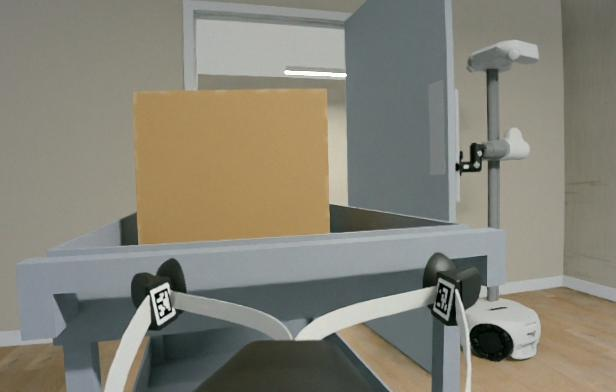

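move(blocking=false, r2={"base":{"strafe_m":0.035}}, cameras=[])

wait(seconds=2, cameras=[])

move(blocking=false, r2={"base":{"translate_m":0.45},"contact_limits":{"translate_m":0.7},"pace":"slow"}, cameras=[])

wait(seconds=7, cameras=["r2_head_camera","r2_wrist_camera"])

Scene clock: 982.67 s.
move: r2 moving
r1: as last shown
r1.base_tilt: forward=-1.6 right=+1.3
r1.lidar_m: 0.39 0.42 5.06 3.04 1.60 1.33 1.30 0.90 0.74 0.73 0.60 0.45
r1.motor_effort: lift_m=+23(23) arm_m=-7(7) wheel_0=+11(12) wheel_1=-4(4) wheel_2=+16(16)
r1.servo_current: wrist_yaw_rad=85(98) wrist_pitch_rad=46(46) wrist_roll_rad=33(52) gripper_m=59(59)
r1.contact_limits: translate_m 0.7
r1.wrist_depth_mm: - - - 182 213 183 - / - - - 180 215 180 162 / - - - 241 216 182 163 / - - - 244 217 183 164 / - - - 190 219 184 164 / - - 185 183 204 185 166 / - 153 - 178 211 177 165
r2.base_odometry: x=-1.733 y=-1.056 heading=+3.093
r2.turned_by_wheels: +0.000
r2.turned_by_imu: +0.000
r2.base_tilt: forward=-0.7 right=+0.1
r2.lidar_m: 0.50 2.58 2.11 1.81 1.81 2.06 3.23 3.24 3.48 2.96 2.95 0.61
r2.base_status: strafe_m moving
r2.joint_positions: lift_m=+0.690 arm_m=+0.000 wrist_yaw_rad=-0.001 wrist_pitch_rad=+0.003 wrist_roll_rad=+0.002 gripper_m=+0.141
r2.joint_status: not commanded
r2.measured_speeds: translate_m=+0.000 strafe_m=+0.057 rotate_rad=+0.000 lift_m=+0.000 arm_m=+0.000 wrist_yaw_rad=+0.000 wrist_pitch_rad=+0.000 wrist_roll_rad=+0.000
r2.motor_effort: lift_m=+17(17) arm_m=+5(5) wheel_0=-3(10) wheel_1=+3(12) wheel_2=+0(2)
r2.servo_current: wrist_yaw_rad=52(52) wrist_pitch_rad=39(46) wrist_roll_rad=52(52) gripper_m=52(52)
r2.hand_pose: x=+0.4591 y=-0.0876 z=+0.8674 quat_wxyz=(+1.000, +0.001, +0.001, +0.000) (m; r2's base frame)
r2.wrist_depth_mm: - - - - - - - / - - - - - - - / - - 591 597 - 1921 - / - - 603 603 - - - / - 338 310 334 355 389 - / - 277 359 379 212 206 - / 1863 342 - - - - 1808
pictures: none
No camera images: "cameras" was empty.

Scene clock: 983.17 s.
earlier move: r2 done
r1.base_odometry: x=-3.370 y=-1.328 heading=+0.715
r1.turned_by_wheels: +0.000
r1.turned_by_imu: +0.000
r1.base_tilt: forward=-1.6 right=+1.2
r1.lidar_m: 0.36 0.39 5.06 3.03 1.60 1.32 1.31 0.90 0.73 0.71 0.60 0.45
r1.base_status: not commanded
r1.joint_positions: lift_m=+0.800 arm_m=+0.000 wrist_yaw_rad=+0.645 wrist_pitch_rad=+0.002 wrist_roll_rad=+0.000 gripper_m=-0.024
r1.joint_status: not commanded
r1.measured_speeds: all 0
r1.motor_effort: lift_m=+23(23) arm_m=-7(7) wheel_0=+12(12) wheel_1=-4(4) wheel_2=+16(16)
r1.servo_current: wrist_yaw_rad=91(98) wrist_pitch_rad=33(52) wrist_roll_rad=46(52) gripper_m=52(59)
r1.contact_limits: translate_m 0.7
r1.hand_pose: x=+0.4542 y=+0.1034 z=+0.9773 quat_wxyz=(+0.949, +0.000, +0.001, +0.317) (m; r1's base frame)
r1.wrist_depth_mm: - - - 182 213 184 - / - - - 181 215 180 162 / - - - 241 216 182 163 / - - - 243 218 183 163 / - - - 189 220 184 164 / - - 185 183 204 185 166 / - 153 - 178 211 177 165
r2.base_odometry: x=-1.733 y=-1.061 heading=+3.093
r2.turned_by_wheels: +0.000
r2.turned_by_imu: +0.000
r2.base_tilt: forward=-0.6 right=+0.1
r2.lidar_m: 0.48 2.58 2.11 1.79 1.80 2.02 3.25 3.24 3.46 2.96 2.94 0.61
r2.base_status: done
r2.joint_positions: lift_m=+0.690 arm_m=+0.000 wrist_yaw_rad=-0.001 wrist_pitch_rad=+0.003 wrist_roll_rad=+0.002 gripper_m=+0.141
r2.joint_status: not commanded
r2.measured_speeds: all 0
r2.motor_effort: lift_m=+17(17) arm_m=+5(5) wheel_0=-1(10) wheel_1=+2(12) wheel_2=+0(2)
r2.servo_current: wrist_yaw_rad=46(59) wrist_pitch_rad=39(46) wrist_roll_rad=52(52) gripper_m=46(52)
r2.hand_pose: x=+0.4591 y=-0.0876 z=+0.8674 quat_wxyz=(+1.000, +0.001, +0.001, +0.000) (m; r2's base frame)
r2.wrist_depth_mm: - - - - - - - / - - - - - - - / - - 591 597 - 1863 - / - - 597 609 - - - / - 334 312 332 351 389 - / - 276 364 377 211 204 - / 1808 368 - - - - 1708
wait: 0.50 of 2 s (r2 has come to rest)
pictures: none
No camera images: "cameras" was empty.

Scene clock: 983.67 s.
move: r2 moving
r1: as last shown
r1.lidar_m: 0.40 0.42 5.04 3.05 1.59 1.32 1.30 0.90 0.72 0.72 0.58 0.45
r1.motor_effort: lift_m=+23(23) arm_m=-7(7) wheel_0=+11(12) wheel_1=-4(4) wheel_2=+16(16)
r1.servo_current: wrist_yaw_rad=104(111) wrist_pitch_rad=39(46) wrist_roll_rad=39(59) gripper_m=59(59)
r1.contact_limits: translate_m 0.7
r1.wrist_depth_mm: - - - 182 213 183 - / - - - 181 215 180 163 / - - - 241 216 182 163 / - - - 245 218 183 164 / - - - 189 220 184 165 / - - 185 185 204 185 165 / - 152 - 178 210 177 165
r2.base_odometry: x=-1.745 y=-1.061 heading=+3.093
r2.turned_by_wheels: +0.000
r2.turned_by_imu: +0.000
r2.base_tilt: forward=-0.7 right=+0.1
r2.lidar_m: 0.48 2.55 2.12 1.81 1.81 2.04 3.26 3.24 3.49 2.94 2.92 0.59
r2.base_status: translate_m moving
r2.joint_positions: lift_m=+0.690 arm_m=+0.000 wrist_yaw_rad=-0.001 wrist_pitch_rad=+0.003 wrist_roll_rad=+0.002 gripper_m=+0.141
r2.joint_status: not commanded
r2.measured_speeds: translate_m=+0.048 strafe_m=+0.000 rotate_rad=-0.004 lift_m=+0.000 arm_m=+0.000 wrist_yaw_rad=+0.000 wrist_pitch_rad=+0.000 wrist_roll_rad=+0.000
r2.motor_effort: lift_m=+17(17) arm_m=+5(5) wheel_0=+3(9) wheel_1=+6(8) wheel_2=-8(10)
r2.servo_current: wrist_yaw_rad=39(52) wrist_pitch_rad=39(46) wrist_roll_rad=46(59) gripper_m=52(52)
r2.contact_limits: translate_m 0.7
r2.hand_pose: x=+0.4591 y=-0.0876 z=+0.8674 quat_wxyz=(+1.000, +0.001, +0.001, +0.000) (m; r2's base frame)
r2.wrist_depth_mm: - - - - - - - / - - - - - - - / - - 574 585 - 1863 - / - - 585 591 - - - / - 329 340 317 345 375 - / - 219 290 366 199 204 - / 1863 329 - - - - 1756
pictures: none
No camera images: "cameras" was empty.

Scene clock: 988.97 s.
earlier move: r2 done
r1.base_odometry: x=-3.370 y=-1.328 heading=+0.715
r1.turned_by_wheels: +0.000
r1.turned_by_imu: +0.000
r1.base_tilt: forward=-1.6 right=+1.2
r1.lidar_m: 0.40 0.42 5.06 3.01 1.59 1.32 1.30 0.89 0.72 0.71 0.60 0.46
r1.base_status: not commanded
r1.joint_positions: lift_m=+0.800 arm_m=+0.000 wrist_yaw_rad=+0.645 wrist_pitch_rad=+0.002 wrist_roll_rad=+0.000 gripper_m=-0.024
r1.joint_status: not commanded
r1.measured_speeds: all 0
r1.motor_effort: lift_m=+23(23) arm_m=-7(7) wheel_0=+11(12) wheel_1=-3(4) wheel_2=+16(16)
r1.servo_current: wrist_yaw_rad=78(111) wrist_pitch_rad=39(52) wrist_roll_rad=39(72) gripper_m=52(65)
r1.contact_limits: translate_m 0.7
r1.hand_pose: x=+0.4542 y=+0.1034 z=+0.9773 quat_wxyz=(+0.949, +0.000, +0.001, +0.317) (m; r1's base frame)
r1.wrist_depth_mm: - - - 182 213 184 - / - - - 181 215 180 162 / - - - 241 216 182 163 / - - - 244 217 183 163 / - - - 188 220 183 164 / - - 186 184 204 185 165 / - 153 - 178 210 177 165
r2.base_odometry: x=-2.182 y=-1.039 heading=+3.093
r2.turned_by_wheels: +0.000
r2.turned_by_imu: +0.009
r2.base_tilt: forward=-0.7 right=+0.1
r2.lidar_m: 0.46 0.44 2.26 1.91 1.89 2.25 3.69 3.68 3.33 2.85 2.81 0.56
r2.base_status: done
r2.joint_positions: lift_m=+0.690 arm_m=+0.000 wrist_yaw_rad=-0.001 wrist_pitch_rad=+0.003 wrist_roll_rad=+0.002 gripper_m=+0.141
r2.joint_status: not commanded
r2.measured_speeds: all 0
r2.motor_effort: lift_m=+17(17) arm_m=+5(5) wheel_0=+5(11) wheel_1=+6(10) wheel_2=-8(20)
r2.servo_current: wrist_yaw_rad=39(65) wrist_pitch_rad=39(52) wrist_roll_rad=52(65) gripper_m=52(59)
r2.contact_limits: translate_m 0.7
r2.hand_pose: x=+0.4591 y=-0.0877 z=+0.8674 quat_wxyz=(+1.000, +0.001, +0.001, +0.000) (m; r2's base frame)
r2.wrist_depth_mm: - - - - - - - / 484 488 - - - 1182 - / 484 492 539 - - 1138 1576 / 492 492 530 - - - - / 488 492 317 322 282 - - / 229 216 253 272 196 189 - / - - - - - - 1397
wait: 5.30 of 7 s (r2 has come to rest)
pictures: r2_head_camera, r2_wrist_camera
Images, in order (width x height): r2_head_camera 420x560, r2_wrist_camera 616x392.

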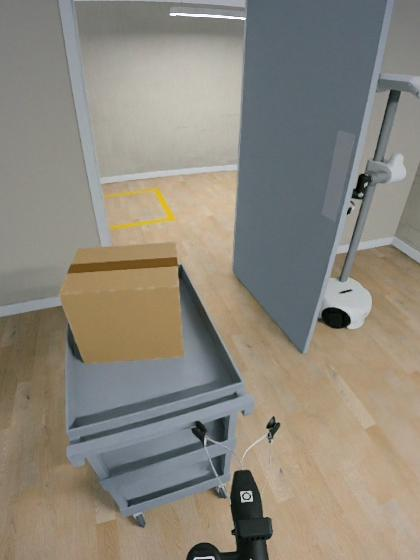

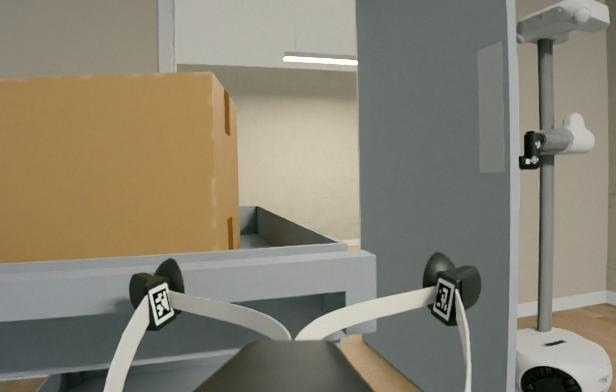

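move(blocking=false, r2={"base":{"translate_m":-0.25},"joints":{"gripper_m":0.0}}, cameras=[])

wait(seconds=2.5, cameras=[])

move(blocking=false, r2={"base":{"strafe_m":-0.25},"joints":{"wrist_yaw_rad":2.6}}, cameras=[])

wait(seconds=3, cameras=["r2_head_camera","r2_head_left_camera","r2_head_right_camera"])

Scene clock: 1011.20 s.
move: r2 moving
r1: as last shown
r1.lidar_m: 0.39 0.41 5.05 3.03 1.61 1.33 1.31 0.89 0.74 0.72 0.59 0.45
r1.motor_effort: lift_m=+23(23) arm_m=-7(7) wheel_0=+11(12) wheel_1=-4(4) wheel_2=+16(16)
r1.servo_current: wrist_yaw_rad=78(104) wrist_pitch_rad=46(46) wrist_roll_rad=46(59) gripper_m=52(52)
r1.contact_limits: translate_m 0.7
r1.wrist_depth_mm: - - - 182 213 183 - / - - - 181 214 181 162 / - - - 241 217 182 163 / - - - 243 217 183 164 / - - - 189 219 183 164 / - - 185 184 204 185 165 / - 153 - 178 210 177 165
r2.base_odometry: x=-2.151 y=-1.041 heading=+3.093
r2.turned_by_wheels: +0.000
r2.turned_by_imu: +0.001
r2.base_tilt: forward=-0.7 right=+0.1
r2.lidar_m: 0.48 0.47 2.24 1.90 1.90 2.23 3.62 3.61 3.34 2.87 2.81 1.52
r2.base_status: translate_m moving
r2.joint_positions: lift_m=+0.690 arm_m=+0.000 wrist_yaw_rad=-0.001 wrist_pitch_rad=+0.003 wrist_roll_rad=+0.002 gripper_m=+0.130
r2.joint_status: gripper_m moving
r2.measured_speeds: translate_m=-0.122 strafe_m=+0.000 rotate_rad=-0.002 lift_m=+0.000 arm_m=+0.000 wrist_yaw_rad=+0.000 wrist_pitch_rad=+0.000 wrist_roll_rad=+0.000
r2.motor_effort: lift_m=+17(17) arm_m=+5(5) wheel_0=-12(12) wheel_1=-7(8) wheel_2=+10(12)
r2.servo_current: wrist_yaw_rad=46(59) wrist_pitch_rad=46(46) wrist_roll_rad=59(59) gripper_m=98(98)
r2.hand_pose: x=+0.4591 y=-0.0877 z=+0.8674 quat_wxyz=(+1.000, +0.001, +0.001, +0.000) (m; r2's base frame)
r2.wrist_depth_mm: - - - - - - - / 512 512 - - - 1205 - / 517 517 525 - - 1182 1576 / 517 517 521 - - - - / 521 327 336 303 307 - - / 297 260 217 342 189 1661 - / - - - - - - 1397
pictures: none
No camera images: "cameras" was empty.

Scene clock: 1013.03 s.
earlier move: r2 done
r1.base_odometry: x=-3.370 y=-1.328 heading=+0.715
r1.turned_by_wheels: +0.000
r1.turned_by_imu: +0.000
r1.base_tilt: forward=-1.6 right=+1.2
r1.lidar_m: 0.39 0.40 5.08 3.04 1.60 1.31 1.29 0.90 0.72 0.73 0.59 0.44
r1.base_status: not commanded
r1.joint_positions: lift_m=+0.800 arm_m=+0.000 wrist_yaw_rad=+0.645 wrist_pitch_rad=+0.002 wrist_roll_rad=+0.000 gripper_m=-0.024
r1.joint_status: not commanded
r1.measured_speeds: all 0
r1.motor_effort: lift_m=+23(23) arm_m=-7(7) wheel_0=+11(12) wheel_1=-4(4) wheel_2=+16(16)
r1.servo_current: wrist_yaw_rad=98(104) wrist_pitch_rad=39(52) wrist_roll_rad=52(65) gripper_m=59(59)
r1.contact_limits: translate_m 0.7
r1.hand_pose: x=+0.4542 y=+0.1034 z=+0.9773 quat_wxyz=(+0.949, +0.000, +0.001, +0.317) (m; r1's base frame)
r1.wrist_depth_mm: - - - 182 212 183 - / - - - 181 215 181 163 / - - - 241 216 182 163 / - - - 242 219 182 164 / - - - 189 219 184 165 / - - 186 183 204 185 166 / - 153 - 178 210 177 166
r2.base_odometry: x=-1.933 y=-1.052 heading=+3.093
r2.turned_by_wheels: +0.000
r2.turned_by_imu: +0.000
r2.base_tilt: forward=-0.6 right=+0.1
r2.lidar_m: 0.70 0.65 2.15 1.81 1.86 2.14 3.43 3.43 3.39 2.90 2.89 1.75
r2.base_status: done
r2.joint_positions: lift_m=+0.690 arm_m=+0.000 wrist_yaw_rad=-0.001 wrist_pitch_rad=+0.003 wrist_roll_rad=+0.002 gripper_m=+0.001
r2.joint_status: all done
r2.measured_speeds: all 0
r2.motor_effort: lift_m=+17(17) arm_m=+5(5) wheel_0=-4(12) wheel_1=-4(9) wheel_2=+2(13)
r2.servo_current: wrist_yaw_rad=46(59) wrist_pitch_rad=39(52) wrist_roll_rad=52(65) gripper_m=65(150)
r2.hand_pose: x=+0.4591 y=-0.0877 z=+0.8674 quat_wxyz=(+1.000, +0.001, +0.001, +0.000) (m; r2's base frame)
r2.wrist_depth_mm: - - - - - - - / - - - - - 1808 - / - 732 741 - - 1618 - / - 732 741 - - 1808 - / 484 500 525 517 - - - / 484 - 188 193 174 1756 - / 488 116 - - - - 1576
wait: 1.83 of 2.5 s (r2 has come to rest)
pictures: none
No camera images: "cameras" was empty.

Scene clock: 1013.53 s.
move: r2 moving
r1: as last shown
r1.lidar_m: 0.38 0.39 5.08 3.05 1.59 1.31 1.31 0.90 0.72 0.72 0.59 0.45
r1.motor_effort: lift_m=+23(23) arm_m=-7(7) wheel_0=+12(12) wheel_1=-4(4) wheel_2=+16(16)
r1.servo_current: wrist_yaw_rad=98(98) wrist_pitch_rad=39(52) wrist_roll_rad=46(65) gripper_m=59(59)
r1.contact_limits: translate_m 0.7
r1.wrist_depth_mm: - - - 182 213 183 - / - - - 180 215 181 162 / - - - 241 216 182 163 / - - - 243 217 183 164 / - - - 189 220 184 165 / - - 186 184 204 185 165 / - 153 - 178 211 177 166
r2.base_odometry: x=-1.931 y=-1.015 heading=+3.093
r2.turned_by_wheels: +0.000
r2.turned_by_imu: +0.000
r2.base_tilt: forward=-0.7 right=+0.1
r2.lidar_m: 0.69 0.68 2.19 1.86 1.89 2.18 3.42 3.41 3.36 2.88 2.86 1.73
r2.base_status: strafe_m moving
r2.joint_positions: lift_m=+0.690 arm_m=+0.000 wrist_yaw_rad=+0.563 wrist_pitch_rad=+0.003 wrist_roll_rad=+0.002 gripper_m=+0.001
r2.joint_status: wrist_yaw_rad moving
r2.measured_speeds: translate_m=+0.000 strafe_m=-0.141 rotate_rad=+0.001 lift_m=+0.000 arm_m=+0.000 wrist_yaw_rad=+1.739 wrist_pitch_rad=+0.000 wrist_roll_rad=+0.000
r2.motor_effort: lift_m=+17(17) arm_m=+5(5) wheel_0=+12(12) wheel_1=-10(12) wheel_2=-1(2)
r2.servo_current: wrist_yaw_rad=98(150) wrist_pitch_rad=39(46) wrist_roll_rad=52(59) gripper_m=65(78)
r2.hand_pose: x=+0.4614 y=+0.0799 z=+0.8674 quat_wxyz=(+0.961, +0.001, +0.002, +0.278) (m; r2's base frame)
r2.wrist_depth_mm: - - - - - - - / - - - - - - - / - - - 798 707 - - / - - - 798 715 1025 - / - - - 480 488 462 402 / - - 569 193 174 - - / 1863 1708 1618 - - - 1618
pictures: none
No camera images: "cameras" was empty.

Scene clock: 1015.20 s.
earlier move: r2 done
r1.base_odometry: x=-3.370 y=-1.328 heading=+0.715
r1.turned_by_wheels: +0.000
r1.turned_by_imu: +0.000
r1.base_tilt: forward=-1.6 right=+1.2
r1.lidar_m: 0.40 0.39 2.04 3.04 1.61 1.31 1.30 0.90 0.73 0.72 0.60 0.45
r1.base_status: not commanded
r1.joint_positions: lift_m=+0.800 arm_m=+0.000 wrist_yaw_rad=+0.645 wrist_pitch_rad=+0.002 wrist_roll_rad=+0.000 gripper_m=-0.024
r1.joint_status: not commanded
r1.measured_speeds: all 0
r1.motor_effort: lift_m=+23(23) arm_m=-7(7) wheel_0=+11(12) wheel_1=-4(4) wheel_2=+16(16)
r1.servo_current: wrist_yaw_rad=98(104) wrist_pitch_rad=46(52) wrist_roll_rad=52(65) gripper_m=52(59)
r1.contact_limits: translate_m 0.7
r1.hand_pose: x=+0.4542 y=+0.1034 z=+0.9773 quat_wxyz=(+0.949, +0.000, +0.001, +0.317) (m; r1's base frame)
r1.wrist_depth_mm: - - - 182 213 183 - / - - - 181 215 181 162 / - - - 242 216 182 163 / - - - 243 217 183 164 / - - - 189 219 184 164 / - - 185 184 204 185 166 / - 153 1808 178 210 177 166
r2.base_odometry: x=-1.920 y=-0.802 heading=+3.093
r2.turned_by_wheels: +0.000
r2.turned_by_imu: +0.000
r2.base_tilt: forward=-0.7 right=+0.1
r2.lidar_m: 0.74 0.74 2.42 2.10 2.10 2.39 3.35 3.36 3.12 2.67 2.67 1.69
r2.base_status: done
r2.joint_positions: lift_m=+0.690 arm_m=+0.000 wrist_yaw_rad=+2.597 wrist_pitch_rad=+0.003 wrist_roll_rad=+0.002 gripper_m=+0.001
r2.joint_status: all done
r2.measured_speeds: all 0
r2.motor_effort: lift_m=+17(17) arm_m=+5(5) wheel_0=+3(14) wheel_1=-1(12) wheel_2=+0(2)
r2.servo_current: wrist_yaw_rad=46(150) wrist_pitch_rad=39(52) wrist_roll_rad=52(59) gripper_m=65(78)
r2.hand_pose: x=-0.0306 y=+0.2242 z=+0.8674 quat_wxyz=(+0.269, -0.001, +0.001, +0.963) (m; r2's base frame)
r2.wrist_depth_mm: - - - - - - - / - - - - - - - / - - - - - - - / - - - - - - - / - - - - - - - / - - 189 193 183 - - / - 1808 1708 - - 1756 -
wait: 1.67 of 3 s (r2 has come to rest)
pictures: r2_head_camera, r2_head_left_camera, r2_head_right_camera
Images, in order (width x height): r2_head_camera 420x560, r2_head_left_camera 420x672, r2_head_right_camera 420x672.

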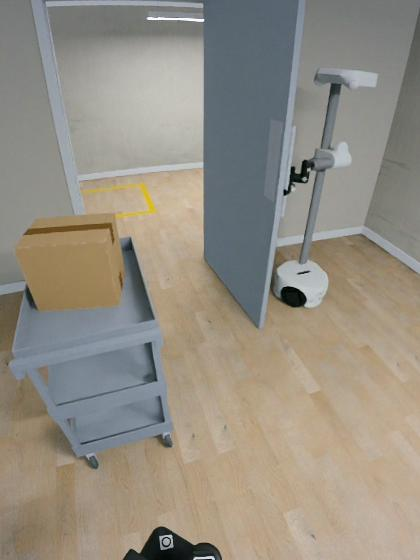

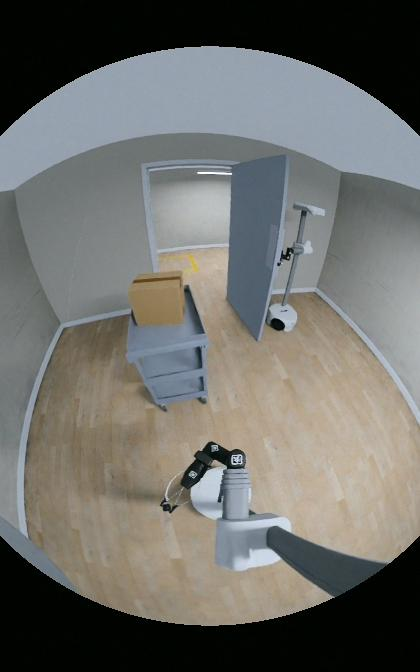

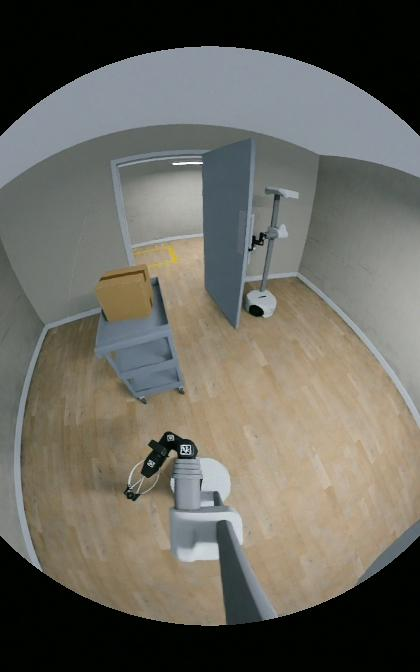

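move(blocking=false, r2={"base":{"translate_m":0.7,"strafe_m":-0.12},"joints":{"wrist_yaw_rad":3.14}}, cameras=[])

wait(seconds=5, cameras=["r2_head_camera","r2_head_left_camera","r2_head_right_camera"])

Scene clock: 1027.27 s.
move: r2 moving
r1: as last shown
r1.base_tilt: forward=-1.5 right=+1.2
r1.lidar_m: 0.39 0.41 2.03 3.02 1.61 1.32 1.29 0.92 0.72 0.73 0.60 0.44
r1.motor_effort: lift_m=+23(23) arm_m=-7(7) wheel_0=+12(12) wheel_1=-4(4) wheel_2=+16(16)
r1.servo_current: wrist_yaw_rad=104(104) wrist_pitch_rad=33(46) wrist_roll_rad=52(59) gripper_m=52(59)
r1.contact_limits: translate_m 0.7
r1.wrist_depth_mm: - - - 182 213 183 - / - - - 181 215 180 163 / - - - 241 216 182 163 / - - - 244 216 183 164 / - - - 190 220 184 165 / - - 186 183 204 185 165 / - 153 1756 178 210 177 165
r2.base_odometry: x=-1.951 y=-0.795 heading=+3.093
r2.turned_by_wheels: +0.000
r2.turned_by_imu: +0.001
r2.base_tilt: forward=-0.7 right=+0.0
r2.lidar_m: 0.72 0.72 2.48 2.11 2.08 2.41 3.39 3.40 3.11 2.66 2.66 1.63
r2.base_status: translate_m moving; strafe_m moving
r2.joint_positions: lift_m=+0.690 arm_m=+0.000 wrist_yaw_rad=+3.092 wrist_pitch_rad=+0.003 wrist_roll_rad=+0.002 gripper_m=+0.001
r2.joint_status: wrist_yaw_rad moving
r2.measured_speeds: translate_m=+0.121 strafe_m=-0.023 rotate_rad=+0.001 lift_m=+0.000 arm_m=+0.000 wrist_yaw_rad=+0.875 wrist_pitch_rad=+0.000 wrist_roll_rad=+0.000
r2.motor_effort: lift_m=+17(17) arm_m=+5(6) wheel_0=+4(10) wheel_1=+5(7) wheel_2=-12(12)
r2.servo_current: wrist_yaw_rad=46(111) wrist_pitch_rad=39(46) wrist_roll_rad=46(59) gripper_m=72(72)
r2.hand_pose: x=-0.1128 y=+0.1017 z=+0.8674 quat_wxyz=(+0.025, -0.001, +0.001, +1.000) (m; r2's base frame)
r2.wrist_depth_mm: - 142 - - - - - / 107 143 - - - - - / 107 144 216 - - - - / 141 155 - - - - - / - - - - - - - / - - 189 193 182 - - / 1863 1756 1618 - - 1808 1756
pictures: none
No camera images: "cameras" was empty.

Scene clock: 1030.60 s.
earlier move: r2 done
r1.base_odometry: x=-3.370 y=-1.328 heading=+0.715
r1.turned_by_wheels: +0.000
r1.turned_by_imu: +0.000
r1.base_tilt: forward=-1.6 right=+1.2
r1.lidar_m: 0.39 0.41 5.08 3.05 1.60 1.31 1.30 0.90 0.73 0.73 0.59 0.45
r1.base_status: not commanded
r1.joint_positions: lift_m=+0.800 arm_m=+0.000 wrist_yaw_rad=+0.645 wrist_pitch_rad=+0.002 wrist_roll_rad=+0.000 gripper_m=-0.024
r1.joint_status: not commanded
r1.measured_speeds: all 0
r1.motor_effort: lift_m=+23(23) arm_m=-7(7) wheel_0=+12(12) wheel_1=-4(4) wheel_2=+16(16)
r1.servo_current: wrist_yaw_rad=72(104) wrist_pitch_rad=33(52) wrist_roll_rad=46(65) gripper_m=52(65)
r1.contact_limits: translate_m 0.7
r1.hand_pose: x=+0.4542 y=+0.1034 z=+0.9773 quat_wxyz=(+0.949, +0.000, +0.001, +0.317) (m; r1's base frame)
r1.wrist_depth_mm: - - - 182 213 184 - / - - - 181 215 180 162 / - - - 241 216 182 163 / - - - 243 218 183 165 / - - - 189 219 183 165 / - - 185 183 204 185 165 / - 153 - 178 210 176 165
r2.base_odometry: x=-2.614 y=-0.648 heading=+3.093
r2.turned_by_wheels: +0.000
r2.turned_by_imu: +0.001
r2.base_tilt: forward=-0.7 right=+0.1
r2.lidar_m: 1.07 0.43 0.25 0.25 2.40 2.76 4.02 3.99 2.76 2.35 2.36 0.95
r2.base_status: done
r2.joint_positions: lift_m=+0.690 arm_m=+0.000 wrist_yaw_rad=+3.137 wrist_pitch_rad=+0.003 wrist_roll_rad=+0.002 gripper_m=+0.001
r2.joint_status: all done
r2.measured_speeds: all 0
r2.motor_effort: lift_m=+17(17) arm_m=+5(6) wheel_0=+3(12) wheel_1=+4(8) wheel_2=-3(14)
r2.servo_current: wrist_yaw_rad=39(111) wrist_pitch_rad=46(46) wrist_roll_rad=46(59) gripper_m=72(78)
r2.hand_pose: x=-0.1172 y=+0.0887 z=+0.8674 quat_wxyz=(+0.002, -0.001, +0.001, +1.000) (m; r2's base frame)
r2.wrist_depth_mm: - 140 - - - - - / - 124 145 - - - - / - 128 187 - - - - / 144 143 262 - - - - / 226 - - - - - - / 216 - 189 193 182 - - / 222 1756 1661 - - 1808 1808
wait: 3.33 of 5 s (r2 has come to rest)
pictures: r2_head_camera, r2_head_left_camera, r2_head_right_camera
Images, in order (width x height): r2_head_camera 420x560, r2_head_left_camera 420x672, r2_head_right_camera 420x672.

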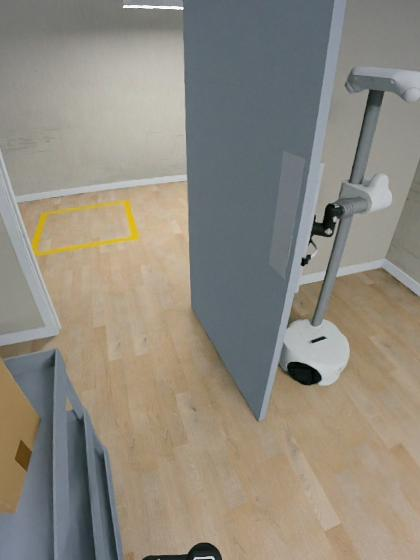

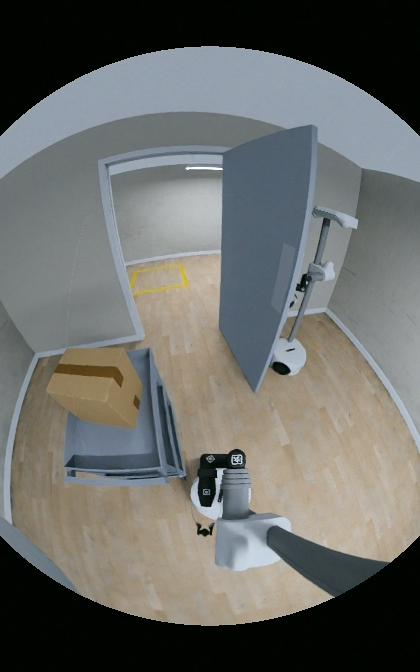

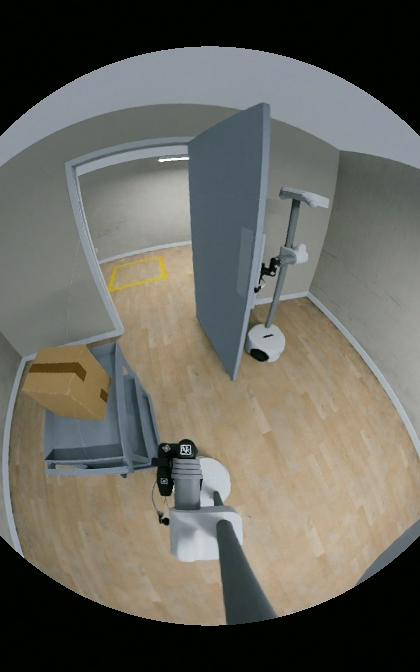

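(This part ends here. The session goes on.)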